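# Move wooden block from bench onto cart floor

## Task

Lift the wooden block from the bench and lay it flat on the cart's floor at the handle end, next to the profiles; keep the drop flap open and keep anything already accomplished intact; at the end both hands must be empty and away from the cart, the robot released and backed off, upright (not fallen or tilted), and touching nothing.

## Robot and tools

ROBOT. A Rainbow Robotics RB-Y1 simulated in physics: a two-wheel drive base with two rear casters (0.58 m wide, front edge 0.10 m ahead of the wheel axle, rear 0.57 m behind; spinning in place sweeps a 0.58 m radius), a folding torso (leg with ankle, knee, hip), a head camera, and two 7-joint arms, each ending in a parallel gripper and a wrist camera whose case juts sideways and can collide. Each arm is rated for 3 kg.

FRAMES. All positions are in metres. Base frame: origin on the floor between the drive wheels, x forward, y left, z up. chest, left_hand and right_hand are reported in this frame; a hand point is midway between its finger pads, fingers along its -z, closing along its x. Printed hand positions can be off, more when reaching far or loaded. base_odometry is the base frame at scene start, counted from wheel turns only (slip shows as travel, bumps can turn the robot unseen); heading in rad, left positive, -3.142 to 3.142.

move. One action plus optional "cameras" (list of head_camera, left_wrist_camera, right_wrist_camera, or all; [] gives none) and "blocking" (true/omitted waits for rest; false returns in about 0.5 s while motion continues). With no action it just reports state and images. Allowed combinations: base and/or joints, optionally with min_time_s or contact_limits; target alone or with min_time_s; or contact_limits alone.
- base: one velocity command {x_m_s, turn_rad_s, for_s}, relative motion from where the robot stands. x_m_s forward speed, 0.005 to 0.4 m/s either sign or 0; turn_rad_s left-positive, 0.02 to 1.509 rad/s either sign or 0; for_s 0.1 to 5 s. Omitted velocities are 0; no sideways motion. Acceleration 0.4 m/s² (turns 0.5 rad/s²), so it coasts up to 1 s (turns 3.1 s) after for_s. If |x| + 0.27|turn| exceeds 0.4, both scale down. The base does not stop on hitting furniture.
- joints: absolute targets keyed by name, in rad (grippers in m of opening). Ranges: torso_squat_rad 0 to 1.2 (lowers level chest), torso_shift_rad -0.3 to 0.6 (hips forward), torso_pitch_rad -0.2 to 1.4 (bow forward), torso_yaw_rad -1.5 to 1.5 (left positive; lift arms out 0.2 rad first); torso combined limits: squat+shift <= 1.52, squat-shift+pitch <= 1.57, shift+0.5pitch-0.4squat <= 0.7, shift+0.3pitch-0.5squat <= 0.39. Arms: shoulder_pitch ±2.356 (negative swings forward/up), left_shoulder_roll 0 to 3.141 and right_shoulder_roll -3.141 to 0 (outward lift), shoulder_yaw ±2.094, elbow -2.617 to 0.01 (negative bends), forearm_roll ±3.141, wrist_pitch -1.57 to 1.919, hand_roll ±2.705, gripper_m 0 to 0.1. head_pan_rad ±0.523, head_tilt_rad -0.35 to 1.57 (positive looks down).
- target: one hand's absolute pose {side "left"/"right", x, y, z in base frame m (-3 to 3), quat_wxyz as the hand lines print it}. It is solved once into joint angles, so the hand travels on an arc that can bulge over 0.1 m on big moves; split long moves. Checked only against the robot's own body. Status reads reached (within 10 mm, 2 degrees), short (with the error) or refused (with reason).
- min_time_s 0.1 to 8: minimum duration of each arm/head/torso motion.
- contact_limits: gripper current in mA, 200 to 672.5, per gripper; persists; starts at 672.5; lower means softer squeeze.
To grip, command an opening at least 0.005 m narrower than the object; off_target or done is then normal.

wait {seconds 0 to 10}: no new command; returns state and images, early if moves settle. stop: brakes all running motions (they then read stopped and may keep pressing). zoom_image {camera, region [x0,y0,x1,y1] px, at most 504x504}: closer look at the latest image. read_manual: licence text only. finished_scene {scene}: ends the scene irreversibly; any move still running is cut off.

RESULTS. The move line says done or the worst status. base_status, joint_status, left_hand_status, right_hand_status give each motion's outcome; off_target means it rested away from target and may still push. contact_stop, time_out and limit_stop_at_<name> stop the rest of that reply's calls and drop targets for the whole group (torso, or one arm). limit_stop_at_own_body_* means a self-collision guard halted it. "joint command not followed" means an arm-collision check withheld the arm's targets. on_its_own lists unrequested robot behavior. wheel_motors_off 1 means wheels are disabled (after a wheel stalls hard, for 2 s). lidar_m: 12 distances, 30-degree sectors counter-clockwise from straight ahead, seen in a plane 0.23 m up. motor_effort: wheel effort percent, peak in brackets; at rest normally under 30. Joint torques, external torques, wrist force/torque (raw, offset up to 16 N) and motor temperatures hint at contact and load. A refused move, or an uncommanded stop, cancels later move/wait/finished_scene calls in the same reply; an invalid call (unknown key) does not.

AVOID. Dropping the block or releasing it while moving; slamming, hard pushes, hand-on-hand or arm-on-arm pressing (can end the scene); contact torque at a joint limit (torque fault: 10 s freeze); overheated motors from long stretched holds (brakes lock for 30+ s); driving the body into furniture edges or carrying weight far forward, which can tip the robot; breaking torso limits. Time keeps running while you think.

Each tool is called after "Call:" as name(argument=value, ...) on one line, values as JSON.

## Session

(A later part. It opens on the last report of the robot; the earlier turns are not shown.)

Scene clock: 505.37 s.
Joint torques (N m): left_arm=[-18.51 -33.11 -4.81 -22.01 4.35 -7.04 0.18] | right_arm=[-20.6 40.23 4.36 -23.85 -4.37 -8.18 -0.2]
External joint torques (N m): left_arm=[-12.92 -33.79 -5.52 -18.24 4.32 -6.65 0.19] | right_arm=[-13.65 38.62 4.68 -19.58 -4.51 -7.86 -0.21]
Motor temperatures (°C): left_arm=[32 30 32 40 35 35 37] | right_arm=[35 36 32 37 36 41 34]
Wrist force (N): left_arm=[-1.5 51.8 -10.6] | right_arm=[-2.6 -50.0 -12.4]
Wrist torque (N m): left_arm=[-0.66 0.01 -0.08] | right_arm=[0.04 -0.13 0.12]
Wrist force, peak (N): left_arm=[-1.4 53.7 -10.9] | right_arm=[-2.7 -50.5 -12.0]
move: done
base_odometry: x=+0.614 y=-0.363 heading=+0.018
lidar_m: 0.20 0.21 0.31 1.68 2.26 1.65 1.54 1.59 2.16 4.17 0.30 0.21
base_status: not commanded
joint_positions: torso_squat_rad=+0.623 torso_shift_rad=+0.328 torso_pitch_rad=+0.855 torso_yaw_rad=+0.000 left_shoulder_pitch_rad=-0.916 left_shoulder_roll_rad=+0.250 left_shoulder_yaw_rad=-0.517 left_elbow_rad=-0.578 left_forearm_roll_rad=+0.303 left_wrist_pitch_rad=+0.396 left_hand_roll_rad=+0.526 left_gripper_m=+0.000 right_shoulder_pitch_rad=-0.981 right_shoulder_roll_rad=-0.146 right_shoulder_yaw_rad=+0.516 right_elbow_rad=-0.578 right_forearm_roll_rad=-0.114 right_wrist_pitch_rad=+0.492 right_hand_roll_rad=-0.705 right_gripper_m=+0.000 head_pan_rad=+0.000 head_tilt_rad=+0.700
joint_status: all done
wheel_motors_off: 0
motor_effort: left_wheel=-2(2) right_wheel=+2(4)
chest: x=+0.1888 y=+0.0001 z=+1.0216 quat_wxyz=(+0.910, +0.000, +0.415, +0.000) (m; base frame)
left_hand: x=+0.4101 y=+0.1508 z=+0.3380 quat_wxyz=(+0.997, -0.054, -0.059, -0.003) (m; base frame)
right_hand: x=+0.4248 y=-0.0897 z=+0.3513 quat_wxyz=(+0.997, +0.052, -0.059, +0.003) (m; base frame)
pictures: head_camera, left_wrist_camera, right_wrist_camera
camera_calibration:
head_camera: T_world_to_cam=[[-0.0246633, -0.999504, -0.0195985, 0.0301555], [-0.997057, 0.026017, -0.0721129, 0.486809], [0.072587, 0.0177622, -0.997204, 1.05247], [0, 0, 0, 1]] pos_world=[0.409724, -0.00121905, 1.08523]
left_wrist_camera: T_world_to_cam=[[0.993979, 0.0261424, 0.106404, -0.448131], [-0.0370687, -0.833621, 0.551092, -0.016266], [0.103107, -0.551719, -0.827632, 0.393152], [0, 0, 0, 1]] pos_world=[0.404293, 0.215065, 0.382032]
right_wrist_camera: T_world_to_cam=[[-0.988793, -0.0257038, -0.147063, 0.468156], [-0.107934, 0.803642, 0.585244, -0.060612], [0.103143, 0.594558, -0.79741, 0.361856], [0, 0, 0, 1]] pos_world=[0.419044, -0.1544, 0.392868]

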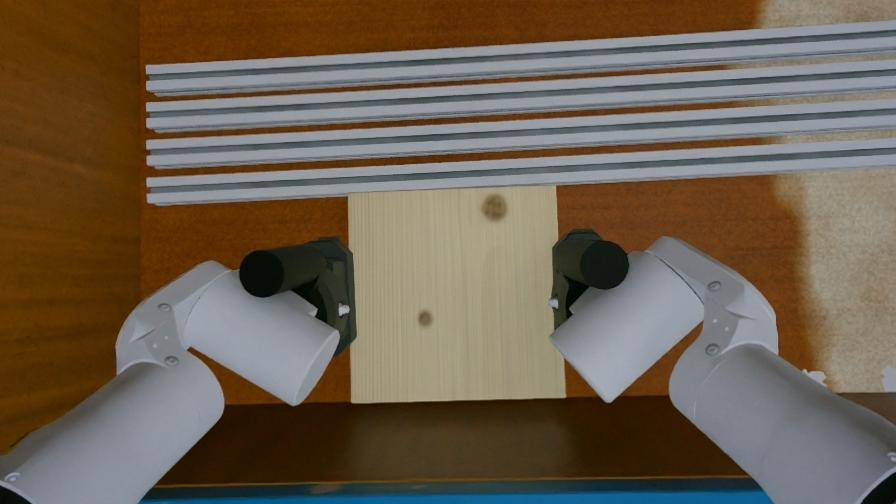

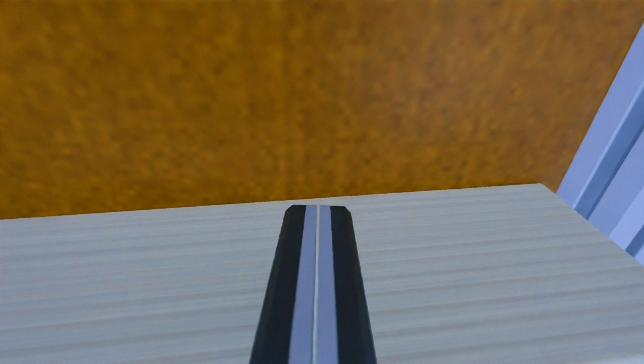

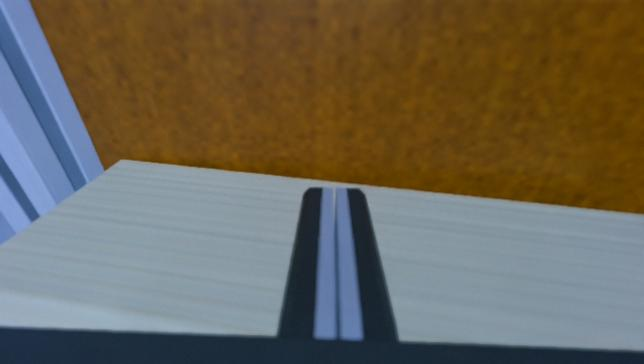

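Call:
move(joints={"torso_squat_rad":0.635,"torso_shift_rad":0.330}, min_time_s=1.5, cameras=["left_wrist_camera"])

Call:
move(joints={"torso_squat_rad":0.647,"torso_shift_rad":0.332}, min_time_s=1.5, cameras=["head_camera","left_wrist_camera","right_wrist_camera"])

Scene clock: 509.10 s.
Joint torques (N m): left_arm=[-18.32 -33.4 -4.39 -21.9 4.42 -7.02 0.18] | right_arm=[-20.48 40.11 4.27 -23.89 -4.46 -8.07 -0.14]
External joint torques (N m): left_arm=[-12.73 -34.08 -5.11 -18.14 4.39 -6.63 0.19] | right_arm=[-13.53 38.49 4.59 -19.61 -4.59 -7.75 -0.15]
Motor temperatures (°C): left_arm=[32 30 32 40 35 35 37] | right_arm=[35 36 32 37 36 41 34]
Wrist force (N): left_arm=[-0.9 53.2 -10.0] | right_arm=[-2.3 -50.3 -12.9]
Wrist torque (N m): left_arm=[-0.85 0.08 -0.05] | right_arm=[0.06 -0.11 0.07]
Wrist force, peak (N): left_arm=[-0.8 53.4 -11.4] | right_arm=[-2.5 -50.8 -12.2]
move: done
base_odometry: x=+0.614 y=-0.363 heading=+0.018
lidar_m: 0.20 0.23 0.31 1.67 2.28 1.65 1.54 1.60 2.17 4.19 0.30 0.22
base_status: not commanded
joint_positions: torso_squat_rad=+0.635 torso_shift_rad=+0.330 torso_pitch_rad=+0.855 torso_yaw_rad=+0.000 left_shoulder_pitch_rad=-0.916 left_shoulder_roll_rad=+0.250 left_shoulder_yaw_rad=-0.517 left_elbow_rad=-0.578 left_forearm_roll_rad=+0.303 left_wrist_pitch_rad=+0.396 left_hand_roll_rad=+0.526 left_gripper_m=+0.000 right_shoulder_pitch_rad=-0.981 right_shoulder_roll_rad=-0.146 right_shoulder_yaw_rad=+0.516 right_elbow_rad=-0.578 right_forearm_roll_rad=-0.114 right_wrist_pitch_rad=+0.492 right_hand_roll_rad=-0.705 right_gripper_m=+0.000 head_pan_rad=+0.000 head_tilt_rad=+0.700
joint_status: all done
wheel_motors_off: 0
motor_effort: left_wheel=-1(2) right_wheel=+3(5)
chest: x=+0.1883 y=+0.0001 z=+1.0166 quat_wxyz=(+0.910, +0.000, +0.415, +0.000) (m; base frame)
left_hand: x=+0.4096 y=+0.1508 z=+0.3329 quat_wxyz=(+0.997, -0.054, -0.059, -0.003) (m; base frame)
right_hand: x=+0.4243 y=-0.0897 z=+0.3463 quat_wxyz=(+0.997, +0.052, -0.059, +0.003) (m; base frame)
pictures: left_wrist_camera
camera_calibration:
left_wrist_camera: T_world_to_cam=[[0.993979, 0.0261424, 0.106407, -0.447072], [-0.0370704, -0.833621, 0.551092, -0.0135074], [0.10311, -0.551719, -0.827632, 0.389033], [0, 0, 0, 1]] pos_world=[0.403766, 0.215064, 0.376992]

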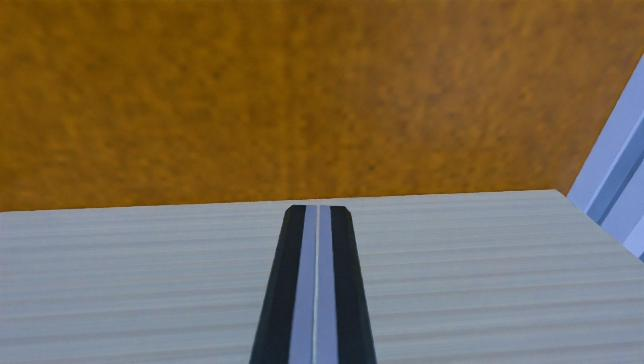

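Scene clock: 510.90 s.
Joint torques (N m): left_arm=[-16.94 -34.14 -4.54 -20.45 4.02 -7.17 0.24] | right_arm=[-19.19 40.9 4.08 -22.33 -4.51 -8.91 -0.22]
External joint torques (N m): left_arm=[-11.26 -34.84 -5.27 -16.66 3.99 -6.78 0.25] | right_arm=[-12.17 39.31 4.42 -18.04 -4.65 -8.58 -0.23]
Motor temperatures (°C): left_arm=[32 30 32 40 35 35 37] | right_arm=[35 36 32 37 36 41 34]
Wrist force (N): left_arm=[-0.7 54.1 28.2] | right_arm=[-4.7 -57.1 35.3]
Wrist torque (N m): left_arm=[-1.45 0.29 -0.08] | right_arm=[0.79 0.03 0.09]
Wrist force, peak (N): left_arm=[-2.5 54.1 31.5] | right_arm=[-4.2 -58.0 35.5]
move: done
base_odometry: x=+0.614 y=-0.363 heading=+0.018
lidar_m: 0.20 0.22 0.31 1.68 2.27 1.65 1.54 1.59 2.17 4.18 0.30 0.20
base_status: not commanded
joint_positions: torso_squat_rad=+0.647 torso_shift_rad=+0.331 torso_pitch_rad=+0.853 torso_yaw_rad=+0.000 left_shoulder_pitch_rad=-0.917 left_shoulder_roll_rad=+0.250 left_shoulder_yaw_rad=-0.517 left_elbow_rad=-0.578 left_forearm_roll_rad=+0.303 left_wrist_pitch_rad=+0.396 left_hand_roll_rad=+0.526 left_gripper_m=+0.000 right_shoulder_pitch_rad=-0.981 right_shoulder_roll_rad=-0.146 right_shoulder_yaw_rad=+0.516 right_elbow_rad=-0.578 right_forearm_roll_rad=-0.114 right_wrist_pitch_rad=+0.492 right_hand_roll_rad=-0.705 right_gripper_m=+0.000 head_pan_rad=+0.000 head_tilt_rad=+0.700
joint_status: all done
wheel_motors_off: 0
motor_effort: left_wheel=+0(2) right_wheel=+4(6)
chest: x=+0.1866 y=+0.0001 z=+1.0122 quat_wxyz=(+0.910, +0.000, +0.414, +0.000) (m; base frame)
left_hand: x=+0.4101 y=+0.1508 z=+0.3293 quat_wxyz=(+0.997, -0.054, -0.061, -0.003) (m; base frame)
right_hand: x=+0.4245 y=-0.0897 z=+0.3426 quat_wxyz=(+0.997, +0.052, -0.061, +0.003) (m; base frame)
pictures: head_camera, left_wrist_camera, right_wrist_camera
camera_calibration:
head_camera: T_world_to_cam=[[-0.0246507, -0.999502, -0.0197045, 0.0299957], [-0.996863, 0.0260589, -0.0747331, 0.486471], [0.0752094, 0.0178005, -0.997009, 1.04256], [0, 0, 0, 1]] pos_world=[0.407274, -0.00125419, 1.07639]
left_wrist_camera: T_world_to_cam=[[0.993624, 0.0260366, 0.1097, -0.448082], [-0.0389953, -0.833563, 0.551047, -0.0106974], [0.105789, -0.551811, -0.827232, 0.38471], [0, 0, 0, 1]] pos_world=[0.404109, 0.215037, 0.373294]
right_wrist_camera: T_world_to_cam=[[-0.988359, -0.0257102, -0.149948, 0.46738], [-0.109651, 0.80362, 0.584954, -0.0547154], [0.105462, 0.594587, -0.797085, 0.353833], [0, 0, 0, 1]] pos_world=[0.418624, -0.154398, 0.384124]

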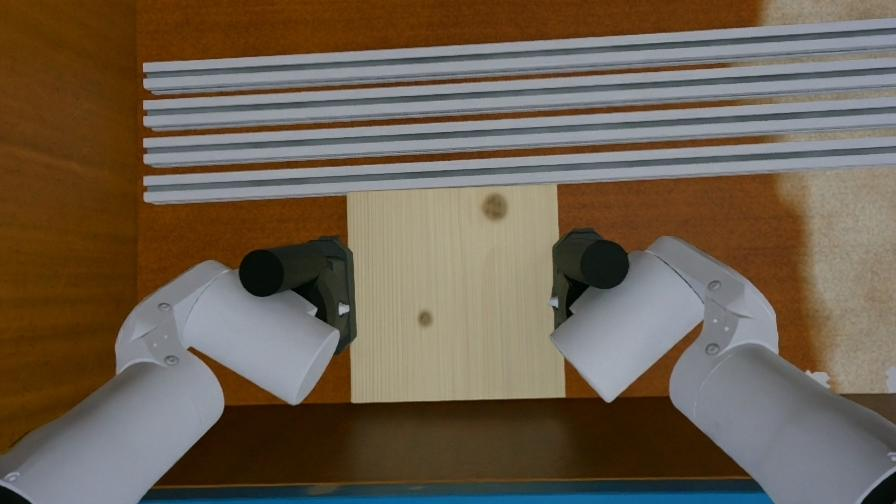

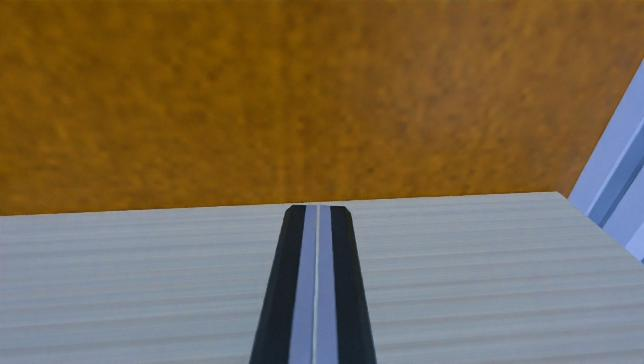

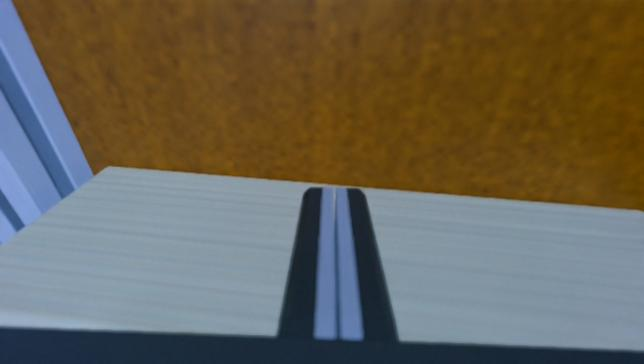

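Call:
move(joints={"torso_squat_rad":0.638,"torso_shift_rad":0.330}, cameras=[])

Call:
move(joints={"left_shoulder_pitch_rad":-0.905,"left_shoulder_roll_rad":0.273,"left_shoulder_yaw_rad":-0.523,"left_elbow_rad":-0.605,"left_forearm_roll_rad":0.346,"left_wrist_pitch_rad":0.395,"left_hand_roll_rad":0.493,"right_shoulder_pitch_rad":-0.93,"right_shoulder_roll_rad":-0.205,"right_shoulder_yaw_rad":0.518,"right_elbow_rad":-0.68,"right_forearm_roll_rad":-0.18,"right_wrist_pitch_rad":0.51,"right_hand_roll_rad":-0.644}, min_time_s=1.5, cameras=["head_camera"])

Call:
move(joints={"left_shoulder_pitch_rad":-0.766,"left_shoulder_roll_rad":0.433,"left_shoulder_yaw_rad":-0.509,"left_elbow_rad":-0.916,"left_forearm_roll_rad":0.419,"left_wrist_pitch_rad":0.52,"left_hand_roll_rad":0.457,"right_shoulder_pitch_rad":-0.715,"right_shoulder_roll_rad":-0.465,"right_shoulder_yaw_rad":0.502,"right_elbow_rad":-1.045,"right_forearm_roll_rad":-0.382,"right_wrist_pitch_rad":0.585,"right_hand_roll_rad":-0.502}, min_time_s=2, cameras=["head_camera","left_wrist_camera","right_wrist_camera"])

Scene clock: 516.13 s.
Joint torques (N m): left_arm=[-17.56 -34.18 -4.48 -21.32 4.21 -6.81 0.09] | right_arm=[-19.21 40.9 4.28 -23.19 -4.47 -8.17 -0.08]
External joint torques (N m): left_arm=[-11.97 -34.86 -5.2 -17.56 4.18 -6.42 0.1] | right_arm=[-12.26 39.29 4.61 -18.91 -4.61 -7.85 -0.09]
Motor temperatures (°C): left_arm=[32 30 32 40 35 35 37] | right_arm=[35 36 32 37 36 41 34]
Wrist force (N): left_arm=[-0.5 52.1 -12.7] | right_arm=[-2.2 -49.5 -12.2]
Wrist torque (N m): left_arm=[-0.78 0.12 -0.08] | right_arm=[0.05 0.03 0.08]
Wrist force, peak (N): left_arm=[-1.2 55.1 29.5] | right_arm=[-4.8 -58.0 35.6]
move: done
base_odometry: x=+0.614 y=-0.363 heading=+0.018
lidar_m: 0.19 0.21 0.31 1.68 2.26 1.64 1.54 1.60 2.18 4.18 0.31 0.21
base_status: not commanded
joint_positions: torso_squat_rad=+0.638 torso_shift_rad=+0.330 torso_pitch_rad=+0.856 torso_yaw_rad=+0.000 left_shoulder_pitch_rad=-0.916 left_shoulder_roll_rad=+0.250 left_shoulder_yaw_rad=-0.517 left_elbow_rad=-0.578 left_forearm_roll_rad=+0.303 left_wrist_pitch_rad=+0.396 left_hand_roll_rad=+0.526 left_gripper_m=+0.000 right_shoulder_pitch_rad=-0.981 right_shoulder_roll_rad=-0.146 right_shoulder_yaw_rad=+0.516 right_elbow_rad=-0.578 right_forearm_roll_rad=-0.114 right_wrist_pitch_rad=+0.492 right_hand_roll_rad=-0.705 right_gripper_m=+0.000 head_pan_rad=+0.000 head_tilt_rad=+0.700
joint_status: all done
wheel_motors_off: 0
motor_effort: left_wheel=-2(5) right_wheel=+2(5)
chest: x=+0.1879 y=+0.0001 z=+1.0154 quat_wxyz=(+0.910, +0.000, +0.415, +0.000) (m; base frame)
left_hand: x=+0.4095 y=+0.1509 z=+0.3317 quat_wxyz=(+0.997, -0.053, -0.059, -0.003) (m; base frame)
right_hand: x=+0.4240 y=-0.0897 z=+0.3451 quat_wxyz=(+0.997, +0.052, -0.059, +0.003) (m; base frame)
pictures: none
No camera images: "cameras" was empty.

Scene clock: 517.93 s.
Joint torques (N m): left_arm=[-4.17 0.77 0.39 -4.44 0.36 -0.77 -0.35] | right_arm=[-4.61 -0.52 0.48 -5.24 -0.19 -0.05 0.32]
External joint torques (N m): left_arm=[1.35 -0.34 -0.45 -0.61 0.32 -0.36 -0.34] | right_arm=[1.78 -1.07 1.05 -0.73 -0.32 0.31 0.31]
Motor temperatures (°C): left_arm=[32 30 32 40 34 35 37] | right_arm=[35 36 32 37 36 41 34]
Wrist force (N): left_arm=[-0.2 2.6 -7.4] | right_arm=[-0.4 1.6 -5.1]
Wrist torque (N m): left_arm=[-0.42 0.12 0.10] | right_arm=[-0.24 0.11 -0.08]
Wrist force, peak (N): left_arm=[-0.2 52.6 -13.7] | right_arm=[-2.5 -49.8 -12.2]
move: done
base_odometry: x=+0.614 y=-0.363 heading=+0.018
lidar_m: 0.20 0.21 0.30 1.69 2.28 1.65 1.55 1.59 2.16 4.19 0.29 0.21
base_status: not commanded
joint_positions: torso_squat_rad=+0.638 torso_shift_rad=+0.330 torso_pitch_rad=+0.855 torso_yaw_rad=+0.000 left_shoulder_pitch_rad=-0.905 left_shoulder_roll_rad=+0.273 left_shoulder_yaw_rad=-0.523 left_elbow_rad=-0.605 left_forearm_roll_rad=+0.346 left_wrist_pitch_rad=+0.395 left_hand_roll_rad=+0.493 left_gripper_m=+0.000 right_shoulder_pitch_rad=-0.930 right_shoulder_roll_rad=-0.205 right_shoulder_yaw_rad=+0.518 right_elbow_rad=-0.680 right_forearm_roll_rad=-0.180 right_wrist_pitch_rad=+0.510 right_hand_roll_rad=-0.644 right_gripper_m=+0.000 head_pan_rad=+0.000 head_tilt_rad=+0.700
joint_status: all done
wheel_motors_off: 0
motor_effort: left_wheel=-1(3) right_wheel=+2(4)
chest: x=+0.1878 y=+0.0001 z=+1.0155 quat_wxyz=(+0.910, +0.000, +0.415, +0.000) (m; base frame)
left_hand: x=+0.4122 y=+0.1560 z=+0.3335 quat_wxyz=(+0.996, -0.059, -0.062, -0.003) (m; base frame)
right_hand: x=+0.4260 y=-0.1057 z=+0.3479 quat_wxyz=(+0.996, +0.060, -0.062, +0.004) (m; base frame)
pictures: head_camera
camera_calibration:
head_camera: T_world_to_cam=[[-0.0247032, -0.999502, -0.0196392, 0.0300343], [-0.997038, 0.026064, -0.0723546, 0.48557], [0.0728304, 0.0177936, -0.997186, 1.04633], [0, 0, 0, 1]] pos_world=[0.408669, -0.00125456, 1.07911]

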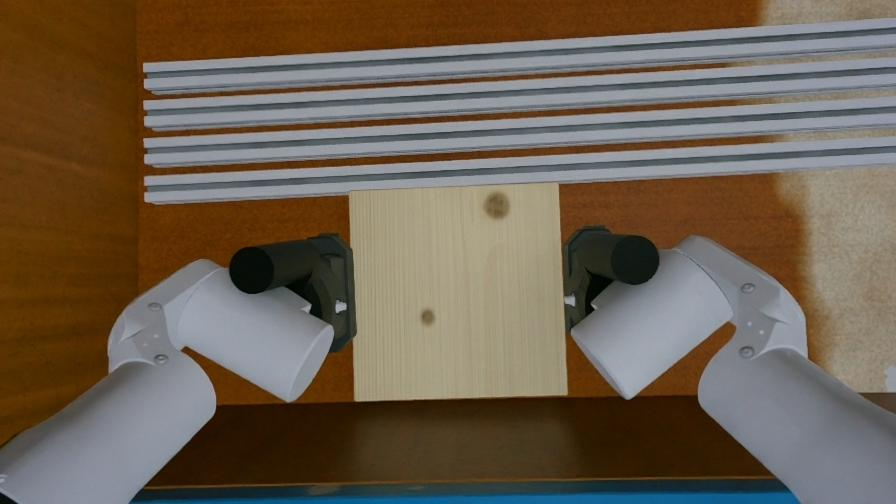

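Scene clock: 520.23 s.
Joint torques (N m): left_arm=[-3.08 3.01 3.81 -5.15 0.29 -0.36 -0.33] | right_arm=[-1.81 -5.58 -3.68 -5.51 -0.23 -0.04 0.14]
External joint torques (N m): left_arm=[0.96 -0.81 2.06 -0.51 0.23 0.05 -0.33] | right_arm=[1.45 -1.15 -1.76 -0.77 -0.34 0.31 0.14]
Motor temperatures (°C): left_arm=[32 30 32 40 34 35 37] | right_arm=[35 36 32 37 36 41 34]
Wrist force (N): left_arm=[0.3 2.0 -7.2] | right_arm=[0.1 1.7 -5.7]
Wrist torque (N m): left_arm=[-0.34 0.16 0.11] | right_arm=[-0.21 0.20 -0.09]
Wrist force, peak (N): left_arm=[-0.5 2.3 -8.7] | right_arm=[-1.0 2.0 -5.8]
move: done
base_odometry: x=+0.614 y=-0.363 heading=+0.018
lidar_m: 0.20 0.21 0.31 1.67 2.26 1.64 1.54 1.60 2.19 4.18 0.30 0.22
base_status: not commanded
joint_positions: torso_squat_rad=+0.638 torso_shift_rad=+0.330 torso_pitch_rad=+0.855 torso_yaw_rad=+0.000 left_shoulder_pitch_rad=-0.766 left_shoulder_roll_rad=+0.433 left_shoulder_yaw_rad=-0.509 left_elbow_rad=-0.916 left_forearm_roll_rad=+0.419 left_wrist_pitch_rad=+0.520 left_hand_roll_rad=+0.457 left_gripper_m=+0.000 right_shoulder_pitch_rad=-0.715 right_shoulder_roll_rad=-0.465 right_shoulder_yaw_rad=+0.502 right_elbow_rad=-1.045 right_forearm_roll_rad=-0.382 right_wrist_pitch_rad=+0.585 right_hand_roll_rad=-0.502 right_gripper_m=+0.000 head_pan_rad=+0.000 head_tilt_rad=+0.700
joint_status: all done
wheel_motors_off: 0
motor_effort: left_wheel=-2(3) right_wheel=+3(5)
chest: x=+0.1878 y=+0.0001 z=+1.0155 quat_wxyz=(+0.910, +0.000, +0.415, +0.000) (m; base frame)
left_hand: x=+0.4145 y=+0.2000 z=+0.3554 quat_wxyz=(+0.996, -0.060, -0.062, -0.003) (m; base frame)
right_hand: x=+0.4130 y=-0.2002 z=+0.3681 quat_wxyz=(+0.996, +0.060, -0.062, +0.003) (m; base frame)
pictures: head_camera, left_wrist_camera, right_wrist_camera
camera_calibration:
head_camera: T_world_to_cam=[[-0.0247028, -0.999502, -0.0196396, 0.0300346], [-0.997036, 0.0260641, -0.0723808, 0.485585], [0.0728566, 0.0177934, -0.997184, 1.04633], [0, 0, 0, 1]] pos_world=[0.408655, -0.00125453, 1.07912]
left_wrist_camera: T_world_to_cam=[[0.993428, 0.0264959, 0.111346, -0.457228], [-0.0408363, -0.826756, 0.561076, 0.0118816], [0.106922, -0.561936, -0.820241, 0.432054], [0, 0, 0, 1]] pos_world=[0.408512, 0.264724, 0.398633]
right_wrist_camera: T_world_to_cam=[[-0.987975, -0.0252796, -0.152535, 0.457872], [-0.112427, 0.794708, 0.596489, 0.0130339], [0.106142, 0.606465, -0.787994, 0.439833], [0, 0, 0, 1]] pos_world=[0.407147, -0.265527, 0.408652]

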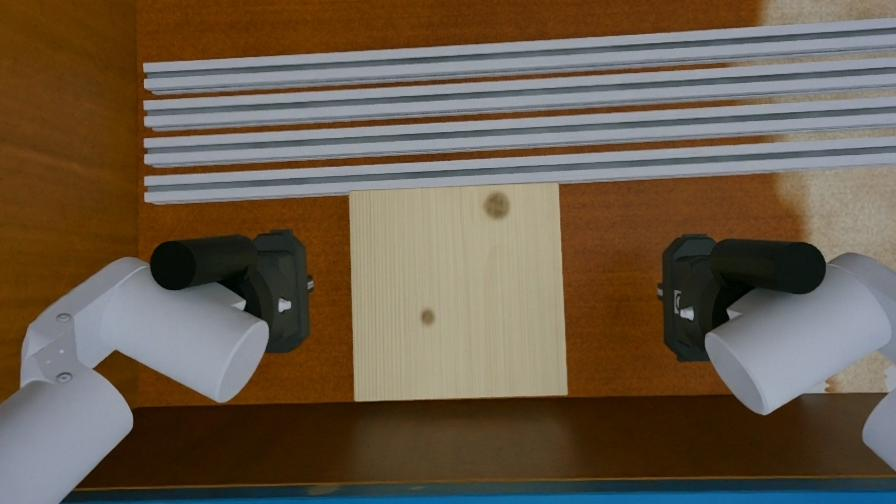

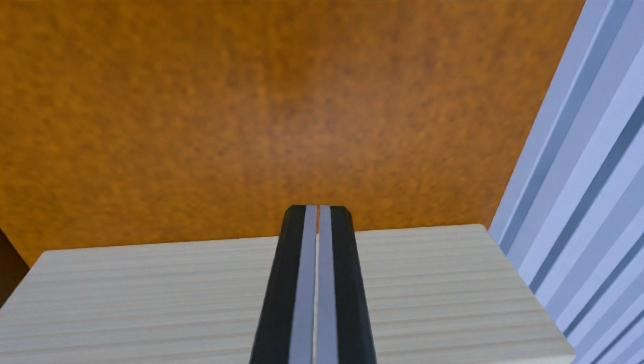

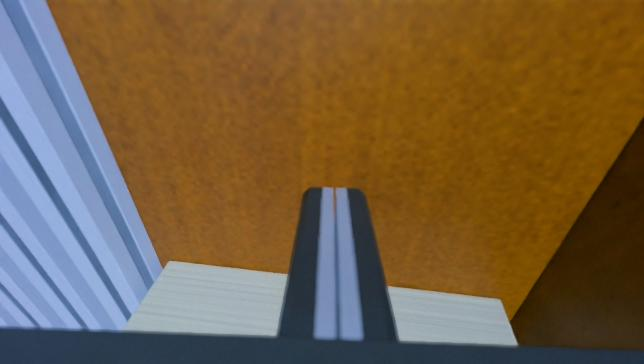

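Call:
move(target={"side":"left","x":0.40,"y":0.23,"z":0.60,"quat_wxyz":[0.9982,-0.06,0,0]}, min_time_s=2, cameras=[])

Call:
move(target={"side":"right","x":0.40,"y":-0.20,"z":0.52,"quat_wxyz":[0.9982,0.06,0,0]}, min_time_s=1.5, cameras=["head_camera"])

Scene clock: 529.97 s.
Joint torques (N m): left_arm=[-1.66 7.13 6.92 -7.17 0.21 -0.57 0.18] | right_arm=[-2.49 -4.64 -3.79 -4.87 -0.15 -0.24 0.32]
External joint torques (N m): left_arm=[0.34 -0.7 2.03 0.19 0.03 -0.33 0.18] | right_arm=[0.77 -0.2 -1.86 -0.13 -0.27 0.11 0.32]
Motor temperatures (°C): left_arm=[31 30 32 39 34 34 37] | right_arm=[35 34 31 35 36 40 34]
Wrist force (N): left_arm=[1.1 1.8 -8.2] | right_arm=[-0.3 1.3 -5.6]
Wrist torque (N m): left_arm=[-0.30 0.23 0.09] | right_arm=[-0.15 0.13 -0.08]
Wrist force, peak (N): left_arm=[0.4 1.9 -9.2] | right_arm=[-0.4 2.3 -5.9]
move: done
base_odometry: x=+0.614 y=-0.363 heading=+0.018
lidar_m: 0.20 0.22 0.30 1.69 2.26 1.66 1.55 1.60 2.16 4.18 0.31 0.22
base_status: not commanded
joint_positions: torso_squat_rad=+0.638 torso_shift_rad=+0.330 torso_pitch_rad=+0.855 torso_yaw_rad=+0.000 left_shoulder_pitch_rad=-0.410 left_shoulder_roll_rad=+1.002 left_shoulder_yaw_rad=-0.330 left_elbow_rad=-2.249 left_forearm_roll_rad=+0.636 left_wrist_pitch_rad=+1.319 left_hand_roll_rad=+0.854 left_gripper_m=+0.000 right_shoulder_pitch_rad=-0.715 right_shoulder_roll_rad=-0.465 right_shoulder_yaw_rad=+0.502 right_elbow_rad=-1.045 right_forearm_roll_rad=-0.382 right_wrist_pitch_rad=+0.585 right_hand_roll_rad=-0.502 right_gripper_m=+0.000 head_pan_rad=+0.000 head_tilt_rad=+0.700
joint_status: all done
wheel_motors_off: 0
motor_effort: left_wheel=-3(18) right_wheel=+3(13)
chest: x=+0.1877 y=+0.0001 z=+1.0155 quat_wxyz=(+0.910, +0.000, +0.415, +0.000) (m; base frame)
left_hand: x=+0.4000 y=+0.2296 z=+0.5995 quat_wxyz=(+0.998, -0.060, +0.000, -0.001) (m; base frame)
left_hand_status: reached (checked arc, planned for 2.0 s): 1 mm and 0.1 deg off.
right_hand: x=+0.4130 y=-0.2004 z=+0.3682 quat_wxyz=(+0.996, +0.060, -0.062, +0.003) (m; base frame)
pictures: none
No camera images: "cameras" was empty.

Scene clock: 531.80 s.
Joint torques (N m): left_arm=[-1.43 6.7 6.6 -7.3 0.29 -0.56 0.06] | right_arm=[-1.28 -6.75 -5.1 -7.91 -0.15 -0.25 -0.17]
External joint torques (N m): left_arm=[0.57 -1.13 1.71 0.06 0.11 -0.31 0.07] | right_arm=[0.84 -0.35 -1.38 -0.71 -0.22 -0.08 -0.17]
Motor temperatures (°C): left_arm=[31 30 32 39 34 34 37] | right_arm=[35 34 31 35 36 40 34]
Wrist force (N): left_arm=[0.6 2.4 -7.8] | right_arm=[0.6 1.6 -5.9]
Wrist torque (N m): left_arm=[-0.45 0.19 0.10] | right_arm=[-0.23 0.20 -0.09]
Wrist force, peak (N): left_arm=[0.7 3.1 -8.2] | right_arm=[0.8 3.1 -6.2]
move: done
base_odometry: x=+0.614 y=-0.363 heading=+0.018
lidar_m: 0.20 0.21 0.31 1.68 2.26 1.65 1.54 1.60 2.17 4.17 0.31 0.21
base_status: not commanded
joint_positions: torso_squat_rad=+0.638 torso_shift_rad=+0.330 torso_pitch_rad=+0.855 torso_yaw_rad=+0.000 left_shoulder_pitch_rad=-0.410 left_shoulder_roll_rad=+1.002 left_shoulder_yaw_rad=-0.330 left_elbow_rad=-2.249 left_forearm_roll_rad=+0.636 left_wrist_pitch_rad=+1.319 left_hand_roll_rad=+0.854 left_gripper_m=+0.000 right_shoulder_pitch_rad=-0.507 right_shoulder_roll_rad=-0.766 right_shoulder_yaw_rad=+0.451 right_elbow_rad=-1.932 right_forearm_roll_rad=-0.473 right_wrist_pitch_rad=+1.209 right_hand_roll_rad=-0.745 right_gripper_m=+0.000 head_pan_rad=+0.000 head_tilt_rad=+0.700
joint_status: all done
wheel_motors_off: 0
motor_effort: left_wheel=-3(4) right_wheel=+5(5)
chest: x=+0.1877 y=+0.0001 z=+1.0155 quat_wxyz=(+0.910, +0.000, +0.415, +0.000) (m; base frame)
left_hand: x=+0.4000 y=+0.2296 z=+0.5996 quat_wxyz=(+0.998, -0.060, +0.000, -0.001) (m; base frame)
right_hand: x=+0.4000 y=-0.1998 z=+0.5197 quat_wxyz=(+0.998, +0.060, +0.000, +0.000) (m; base frame)
right_hand_status: reached (checked arc, planned for 1.5 s): 0 mm and 0.0 deg off.
pictures: head_camera
camera_calibration:
head_camera: T_world_to_cam=[[-0.0246885, -0.999501, -0.019687, 0.0300663], [-0.997028, 0.0260556, -0.0725062, 0.485653], [0.072983, 0.0178384, -0.997174, 1.04634], [0, 0, 0, 1]] pos_world=[0.408586, -0.00126766, 1.07919]

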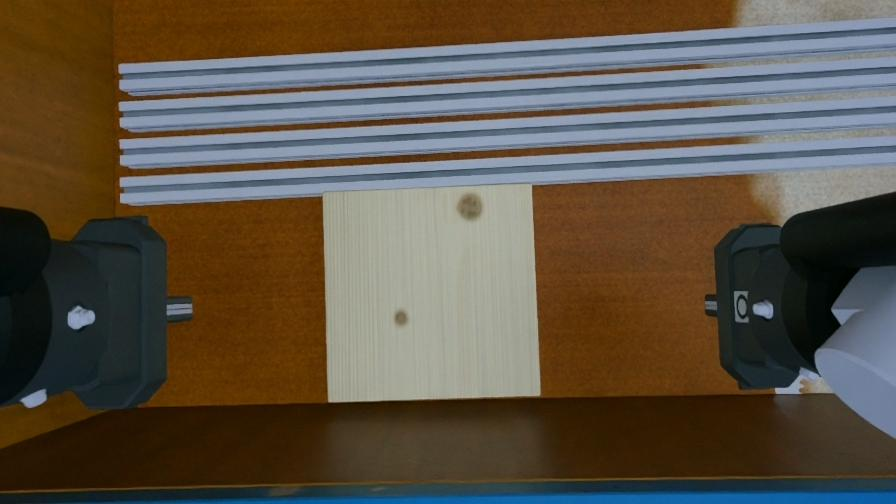

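Call:
move(target={"side":"left","x":0.42,"y":0.10,"z":0.58,"quat_wxyz":[0.992,-0.125,0,0]}, min_time_s=1.5, cameras=["head_camera"])

Scene clock: 536.90 s.
Joint torques (N m): left_arm=[-5.23 1.8 3.79 -7.67 0.07 -0.27 0.29] | right_arm=[-1.38 -6.91 -5.32 -7.67 -0.22 -0.15 -0.17]
External joint torques (N m): left_arm=[-0.12 -1.43 0.31 1 -0.26 0.18 0.29] | right_arm=[0.73 -0.51 -1.6 -0.47 -0.28 0.03 -0.17]
Motor temperatures (°C): left_arm=[31 29 32 39 34 34 37] | right_arm=[35 33 31 35 36 39 34]
Wrist force (N): left_arm=[1.0 2.9 -7.6] | right_arm=[0.0 1.9 -5.5]
Wrist torque (N m): left_arm=[-0.39 0.22 0.10] | right_arm=[-0.24 0.13 -0.07]
Wrist force, peak (N): left_arm=[1.3 2.0 -9.0] | right_arm=[0.5 2.2 -5.9]
move: done
base_odometry: x=+0.614 y=-0.363 heading=+0.018
lidar_m: 0.20 0.22 0.30 1.67 2.27 1.65 1.54 1.60 2.18 4.18 0.30 0.21
base_status: not commanded
joint_positions: torso_squat_rad=+0.638 torso_shift_rad=+0.330 torso_pitch_rad=+0.855 torso_yaw_rad=+0.000 left_shoulder_pitch_rad=-0.684 left_shoulder_roll_rad=+0.685 left_shoulder_yaw_rad=-0.548 left_elbow_rad=-2.087 left_forearm_roll_rad=+0.507 left_wrist_pitch_rad=+1.396 left_hand_roll_rad=+0.915 left_gripper_m=+0.000 right_shoulder_pitch_rad=-0.507 right_shoulder_roll_rad=-0.766 right_shoulder_yaw_rad=+0.451 right_elbow_rad=-1.932 right_forearm_roll_rad=-0.473 right_wrist_pitch_rad=+1.209 right_hand_roll_rad=-0.745 right_gripper_m=+0.000 head_pan_rad=+0.000 head_tilt_rad=+0.700
joint_status: all done
wheel_motors_off: 0
motor_effort: left_wheel=-3(4) right_wheel=+4(6)
chest: x=+0.1877 y=+0.0001 z=+1.0155 quat_wxyz=(+0.910, +0.000, +0.415, +0.000) (m; base frame)
left_hand: x=+0.4201 y=+0.1000 z=+0.5801 quat_wxyz=(+0.992, -0.125, +0.000, +0.000) (m; base frame)
left_hand_status: reached (checked arc, planned for 1.5 s): 0 mm and 0.0 deg off.
right_hand: x=+0.4000 y=-0.1998 z=+0.5197 quat_wxyz=(+0.998, +0.060, +0.000, +0.000) (m; base frame)
pictures: head_camera
camera_calibration:
head_camera: T_world_to_cam=[[-0.0246886, -0.999501, -0.0196868, 0.0300661], [-0.997028, 0.0260556, -0.0725062, 0.485653], [0.0729829, 0.0178382, -0.997174, 1.04634], [0, 0, 0, 1]] pos_world=[0.408586, -0.00126761, 1.07919]

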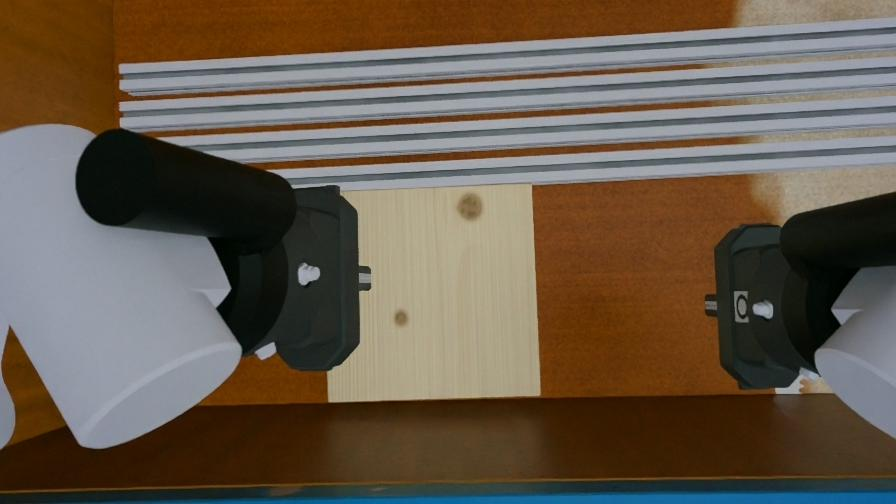

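Call:
move(joints={"torso_pitch_rad":1.0,"head_tilt_rad":0.5}, min_time_s=1, cameras=[])

Call:
move(target={"side":"right","x":0.415,"y":-0.15,"z":0.37,"quat_wxyz":[0.992,0.125,0,0]}, min_time_s=1.5, cameras=["head_camera","right_wrist_camera"])

Scene clock: 541.53 s.
Joint torques (N m): left_arm=[-2.33 1.5 2.52 -7.87 0.31 -0.26 0.31] | right_arm=[1.66 -6.05 -3.94 -7.6 -0.33 0.03 -0.11]
External joint torques (N m): left_arm=[0.13 -1.06 0.34 0.84 -0.24 0.01 0.3] | right_arm=[0.89 -0.52 -1.46 -0.66 -0.21 0 -0.11]
Motor temperatures (°C): left_arm=[31 29 32 38 34 34 37] | right_arm=[34 33 31 34 36 39 34]
Wrist force (N): left_arm=[1.6 3.2 -7.5] | right_arm=[0.8 1.6 -5.5]
Wrist torque (N m): left_arm=[-0.38 0.21 0.08] | right_arm=[-0.20 0.16 -0.05]
Wrist force, peak (N): left_arm=[1.2 3.8 -8.1] | right_arm=[0.9 1.9 -6.2]
move: done
base_odometry: x=+0.614 y=-0.363 heading=+0.018
lidar_m: 0.19 0.21 0.31 1.67 2.27 1.63 1.55 1.59 2.16 4.17 0.30 0.21
base_status: not commanded
joint_positions: torso_squat_rad=+0.638 torso_shift_rad=+0.330 torso_pitch_rad=+1.000 torso_yaw_rad=+0.000 left_shoulder_pitch_rad=-0.684 left_shoulder_roll_rad=+0.685 left_shoulder_yaw_rad=-0.548 left_elbow_rad=-2.087 left_forearm_roll_rad=+0.507 left_wrist_pitch_rad=+1.396 left_hand_roll_rad=+0.915 left_gripper_m=+0.000 right_shoulder_pitch_rad=-0.507 right_shoulder_roll_rad=-0.766 right_shoulder_yaw_rad=+0.451 right_elbow_rad=-1.932 right_forearm_roll_rad=-0.473 right_wrist_pitch_rad=+1.209 right_hand_roll_rad=-0.745 right_gripper_m=+0.000 head_pan_rad=+0.000 head_tilt_rad=+0.500
joint_status: all done
wheel_motors_off: 0
motor_effort: left_wheel=-4(4) right_wheel=+4(6)
chest: x=+0.2146 y=+0.0001 z=+0.9796 quat_wxyz=(+0.878, +0.000, +0.479, +0.000) (m; base frame)
left_hand: x=+0.3816 y=+0.1000 z=+0.5152 quat_wxyz=(+0.990, -0.125, +0.072, +0.009) (m; base frame)
right_hand: x=+0.3530 y=-0.1998 z=+0.4584 quat_wxyz=(+0.996, +0.060, +0.072, -0.004) (m; base frame)
pictures: none
No camera images: "cameras" was empty.

Scene clock: 543.37 s.
Joint torques (N m): left_arm=[-2.59 1.38 2.28 -7.87 0.33 -0.33 0.25] | right_arm=[-2.61 -2.63 -1.09 -5.81 -0.42 -0.01 0.16]
External joint torques (N m): left_arm=[-0.13 -1.18 0.11 0.84 -0.22 -0.06 0.25] | right_arm=[-0.41 1.24 0.93 0.34 -0.31 0.25 0.16]
Motor temperatures (°C): left_arm=[31 29 32 38 34 34 37] | right_arm=[34 33 31 34 36 39 34]
Wrist force (N): left_arm=[2.1 3.0 -7.1] | right_arm=[0.5 1.2 -5.2]
Wrist torque (N m): left_arm=[-0.42 0.25 0.08] | right_arm=[-0.21 0.16 -0.06]
Wrist force, peak (N): left_arm=[2.4 3.5 -7.8] | right_arm=[0.6 2.0 -5.8]
move: done
base_odometry: x=+0.614 y=-0.363 heading=+0.018
lidar_m: 0.20 0.22 0.29 1.67 2.28 1.66 1.54 1.60 2.17 4.18 0.30 0.21
base_status: not commanded
joint_positions: torso_squat_rad=+0.638 torso_shift_rad=+0.330 torso_pitch_rad=+1.000 torso_yaw_rad=+0.000 left_shoulder_pitch_rad=-0.684 left_shoulder_roll_rad=+0.685 left_shoulder_yaw_rad=-0.548 left_elbow_rad=-2.087 left_forearm_roll_rad=+0.507 left_wrist_pitch_rad=+1.396 left_hand_roll_rad=+0.915 left_gripper_m=+0.000 right_shoulder_pitch_rad=-0.740 right_shoulder_roll_rad=-0.551 right_shoulder_yaw_rad=+0.474 right_elbow_rad=-1.385 right_forearm_roll_rad=-0.516 right_wrist_pitch_rad=+0.819 right_hand_roll_rad=-0.506 right_gripper_m=+0.000 head_pan_rad=+0.000 head_tilt_rad=+0.500
joint_status: all done
wheel_motors_off: 0
motor_effort: left_wheel=-3(5) right_wheel=+2(5)
chest: x=+0.2146 y=+0.0001 z=+0.9796 quat_wxyz=(+0.878, +0.000, +0.479, +0.000) (m; base frame)
left_hand: x=+0.3816 y=+0.1000 z=+0.5152 quat_wxyz=(+0.990, -0.125, +0.072, +0.009) (m; base frame)
right_hand: x=+0.4150 y=-0.1503 z=+0.3705 quat_wxyz=(+0.992, +0.125, +0.000, +0.000) (m; base frame)
right_hand_status: reached (checked arc, planned for 1.5 s): 1 mm and 0.1 deg off.
pictures: head_camera, right_wrist_camera
camera_calibration:
head_camera: T_world_to_cam=[[-0.0235693, -0.999501, -0.0210112, 0.0308662], [-0.991528, 0.0260564, -0.127256, 0.579189], [0.12774, 0.0178338, -0.991647, 0.954986], [0, 0, 0, 1]] pos_world=[0.453019, -0.00127179, 1.02136]
right_wrist_camera: T_world_to_cam=[[-0.999225, -0.0210522, -0.0332491, 0.422581], [-0.0383634, 0.70941, 0.703752, -0.111114], [0.00877169, 0.704482, -0.709668, 0.437336], [0, 0, 0, 1]] pos_world=[0.414155, -0.220374, 0.40261]

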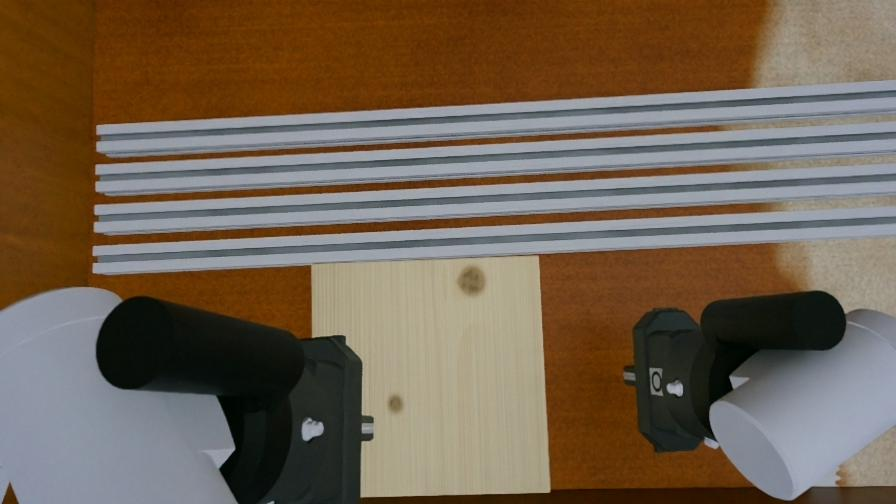

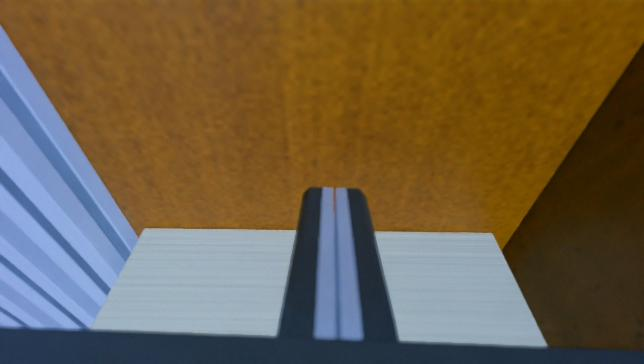

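Call:
move(target={"side":"right","x":0.412,"y":-0.12,"z":0.355,"quat_wxyz":[0.992,0.125,0,0]}, min_time_s=1.5, cameras=["head_camera","right_wrist_camera"])

Scene clock: 548.73 s.
Joint torques (N m): left_arm=[-2.4 1.24 2.21 -7.92 0.33 -0.31 0.2] | right_arm=[-4.63 -0.05 -0.22 -5.69 0.06 -0.35 -0.36]
External joint torques (N m): left_arm=[0.07 -1.31 0.04 0.79 -0.22 -0.04 0.19] | right_arm=[-1.81 2.18 1.19 0.41 0.16 -0.08 -0.36]
Motor temperatures (°C): left_arm=[31 29 32 38 34 34 37] | right_arm=[34 33 31 34 35 39 34]
Wrist force (N): left_arm=[1.1 2.7 -7.0] | right_arm=[0.7 1.2 -5.5]
Wrist torque (N m): left_arm=[-0.39 0.15 0.08] | right_arm=[-0.23 0.18 -0.06]
Wrist force, peak (N): left_arm=[2.2 2.9 -8.1] | right_arm=[0.4 1.1 -6.0]
move: done
base_odometry: x=+0.614 y=-0.363 heading=+0.018
lidar_m: 0.20 0.21 0.30 1.68 2.27 1.64 1.54 1.60 2.16 4.18 0.30 0.20
base_status: not commanded
joint_positions: torso_squat_rad=+0.638 torso_shift_rad=+0.330 torso_pitch_rad=+1.000 torso_yaw_rad=+0.000 left_shoulder_pitch_rad=-0.684 left_shoulder_roll_rad=+0.685 left_shoulder_yaw_rad=-0.548 left_elbow_rad=-2.087 left_forearm_roll_rad=+0.507 left_wrist_pitch_rad=+1.396 left_hand_roll_rad=+0.915 left_gripper_m=+0.000 right_shoulder_pitch_rad=-0.794 right_shoulder_roll_rad=-0.463 right_shoulder_yaw_rad=+0.503 right_elbow_rad=-1.276 right_forearm_roll_rad=-0.452 right_wrist_pitch_rad=+0.786 right_hand_roll_rad=-0.531 right_gripper_m=+0.000 head_pan_rad=+0.000 head_tilt_rad=+0.500
joint_status: all done
wheel_motors_off: 0
motor_effort: left_wheel=-4(4) right_wheel=+3(6)
chest: x=+0.2146 y=+0.0001 z=+0.9796 quat_wxyz=(+0.878, +0.000, +0.479, +0.000) (m; base frame)
left_hand: x=+0.3816 y=+0.1000 z=+0.5152 quat_wxyz=(+0.990, -0.125, +0.072, +0.009) (m; base frame)
right_hand: x=+0.4118 y=-0.1205 z=+0.3556 quat_wxyz=(+0.992, +0.125, +0.000, +0.000) (m; base frame)
right_hand_status: reached (checked arc, planned for 1.5 s): 1 mm and 0.0 deg off.
pictures: head_camera, right_wrist_camera
camera_calibration:
head_camera: T_world_to_cam=[[-0.0235693, -0.999501, -0.0210112, 0.0308662], [-0.991528, 0.0260564, -0.127256, 0.579189], [0.12774, 0.0178338, -0.991647, 0.954987], [0, 0, 0, 1]] pos_world=[0.453019, -0.0012718, 1.02136]
right_wrist_camera: T_world_to_cam=[[-0.999238, -0.0214871, -0.0325905, 0.419203], [-0.0382113, 0.709133, 0.704038, -0.122105], [0.00798327, 0.704747, -0.709414, 0.406048], [0, 0, 0, 1]] pos_world=[0.410976, -0.190565, 0.387685]

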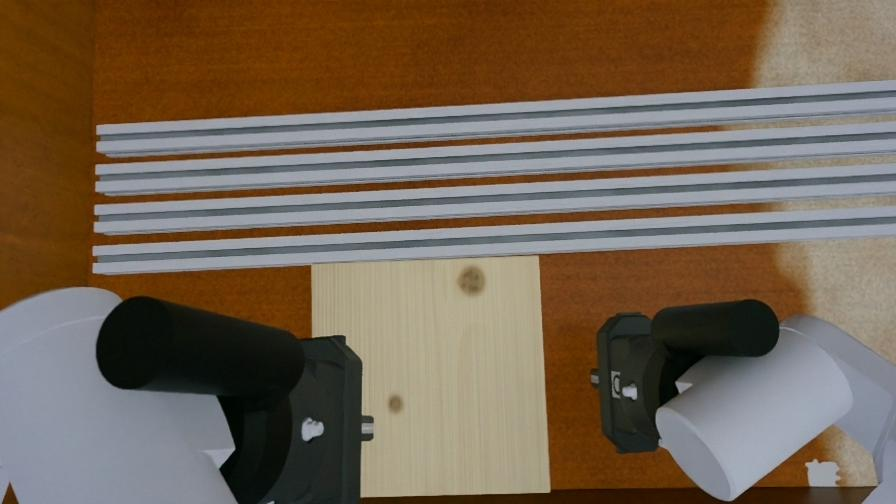

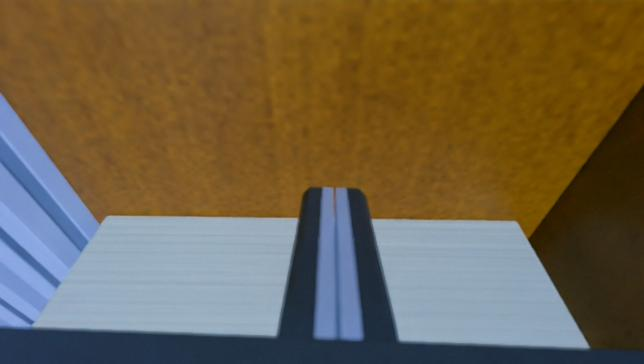

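Call:
move(target={"side":"right","x":0.412,"y":-0.085,"z":0.355,"quat_wxyz":[0.992,0.125,0,0]}, min_time_s=1.5, cameras=[])

Call:
move(target={"side":"right","x":0.412,"y":-0.06,"z":0.355,"quat_wxyz":[0.992,0.125,0,0]}, min_time_s=1.5, cameras=["head_camera"])

Scene clock: 551.73 s.
Joint torques (N m): left_arm=[-2.82 1.31 2.47 -7.86 0.4 -0.29 0.21] | right_arm=[-5.25 1.71 0.03 -5.8 -0.04 -0.04 -0.27]
External joint torques (N m): left_arm=[-0.36 -1.25 0.3 0.85 -0.15 -0.02 0.21] | right_arm=[-1.76 2.18 0.93 0.55 0.05 0.25 -0.27]
Motor temperatures (°C): left_arm=[31 29 32 38 34 34 37] | right_arm=[34 32 31 33 35 39 34]
Wrist force (N): left_arm=[1.7 3.6 -7.3] | right_arm=[0.5 0.9 -5.2]
Wrist torque (N m): left_arm=[-0.52 0.21 0.06] | right_arm=[-0.16 0.20 -0.06]
Wrist force, peak (N): left_arm=[1.7 3.4 -8.1] | right_arm=[0.4 0.9 -6.0]
move: done
base_odometry: x=+0.614 y=-0.363 heading=+0.018
lidar_m: 0.20 0.21 0.31 1.68 2.29 1.63 1.54 1.60 2.18 4.16 0.29 0.21
base_status: not commanded
joint_positions: torso_squat_rad=+0.638 torso_shift_rad=+0.330 torso_pitch_rad=+1.000 torso_yaw_rad=+0.000 left_shoulder_pitch_rad=-0.684 left_shoulder_roll_rad=+0.685 left_shoulder_yaw_rad=-0.548 left_elbow_rad=-2.087 left_forearm_roll_rad=+0.507 left_wrist_pitch_rad=+1.396 left_hand_roll_rad=+0.915 left_gripper_m=+0.000 right_shoulder_pitch_rad=-0.832 right_shoulder_roll_rad=-0.385 right_shoulder_yaw_rad=+0.523 right_elbow_rad=-1.239 right_forearm_roll_rad=-0.369 right_wrist_pitch_rad=+0.805 right_hand_roll_rad=-0.591 right_gripper_m=+0.000 head_pan_rad=+0.000 head_tilt_rad=+0.500
joint_status: all done
wheel_motors_off: 0
motor_effort: left_wheel=-4(5) right_wheel=+5(6)
chest: x=+0.2146 y=+0.0001 z=+0.9796 quat_wxyz=(+0.878, +0.000, +0.479, +0.000) (m; base frame)
left_hand: x=+0.3816 y=+0.1000 z=+0.5152 quat_wxyz=(+0.990, -0.125, +0.072, +0.009) (m; base frame)
right_hand: x=+0.4119 y=-0.0854 z=+0.3552 quat_wxyz=(+0.992, +0.125, +0.000, +0.000) (m; base frame)
right_hand_status: reached (checked arc, planned for 1.5 s): 0 mm and 0.0 deg off.
pictures: none
No camera images: "cameras" was empty.

Scene clock: 553.57 s.
Joint torques (N m): left_arm=[-2.88 1.49 2.41 -7.75 0.36 -0.3 0.25] | right_arm=[-7.9 10.11 2.16 -9.06 -1.35 -1.84 -0.3]
External joint torques (N m): left_arm=[-0.41 -1.07 0.23 0.96 -0.19 -0.03 0.24] | right_arm=[-3.91 9.34 2.72 -2.6 -1.27 -1.54 -0.31]
Motor temperatures (°C): left_arm=[31 29 32 38 34 34 37] | right_arm=[34 32 31 33 35 38 34]
Wrist force (N): left_arm=[1.2 2.6 -7.7] | right_arm=[-0.5 -9.3 1.9]
Wrist torque (N m): left_arm=[-0.37 0.17 0.03] | right_arm=[-0.37 0.18 -0.05]
Wrist force, peak (N): left_arm=[2.5 3.5 -7.8] | right_arm=[1.9 -14.0 7.6]
move: done
base_odometry: x=+0.614 y=-0.363 heading=+0.018
lidar_m: 0.20 0.22 0.31 1.67 2.28 1.64 1.54 1.60 2.17 4.18 0.30 0.22
base_status: not commanded
joint_positions: torso_squat_rad=+0.638 torso_shift_rad=+0.330 torso_pitch_rad=+1.000 torso_yaw_rad=+0.000 left_shoulder_pitch_rad=-0.684 left_shoulder_roll_rad=+0.685 left_shoulder_yaw_rad=-0.548 left_elbow_rad=-2.087 left_forearm_roll_rad=+0.507 left_wrist_pitch_rad=+1.396 left_hand_roll_rad=+0.915 left_gripper_m=+0.000 right_shoulder_pitch_rad=-0.862 right_shoulder_roll_rad=-0.328 right_shoulder_yaw_rad=+0.536 right_elbow_rad=-1.199 right_forearm_roll_rad=-0.313 right_wrist_pitch_rad=+0.813 right_hand_roll_rad=-0.631 right_gripper_m=+0.000 head_pan_rad=+0.000 head_tilt_rad=+0.500
joint_status: all done
wheel_motors_off: 0
motor_effort: left_wheel=-5(6) right_wheel=+6(8)
chest: x=+0.2145 y=+0.0001 z=+0.9797 quat_wxyz=(+0.878, +0.000, +0.479, +0.000) (m; base frame)
left_hand: x=+0.3816 y=+0.0999 z=+0.5153 quat_wxyz=(+0.990, -0.125, +0.072, +0.009) (m; base frame)
right_hand: x=+0.4117 y=-0.0622 z=+0.3546 quat_wxyz=(+0.992, +0.123, +0.000, +0.000) (m; base frame)
right_hand_status: reached (checked arc, planned for 1.5 s): 2 mm and 0.2 deg off.
pictures: head_camera
camera_calibration:
head_camera: T_world_to_cam=[[-0.0236951, -0.999502, -0.0208261, 0.0307148], [-0.991508, 0.0261599, -0.12739, 0.579251], [0.127871, 0.0176307, -0.991634, 0.955], [0, 0, 0, 1]] pos_world=[0.452943, -0.00129099, 1.02144]

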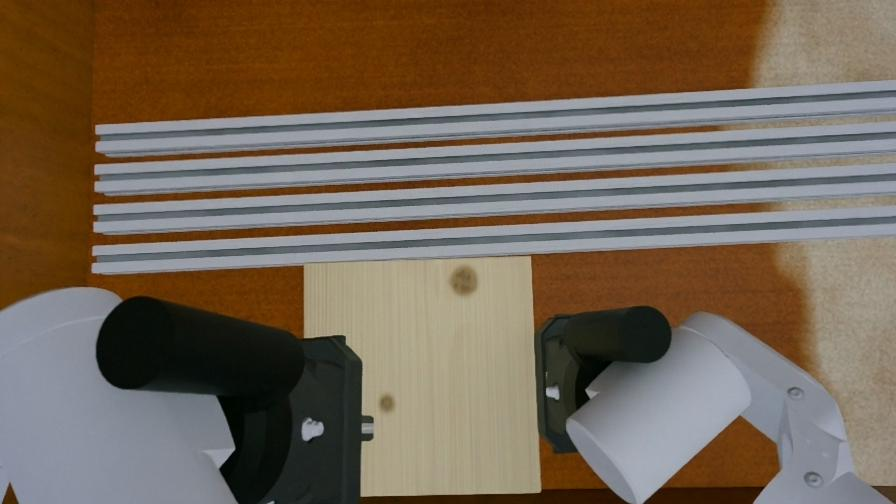

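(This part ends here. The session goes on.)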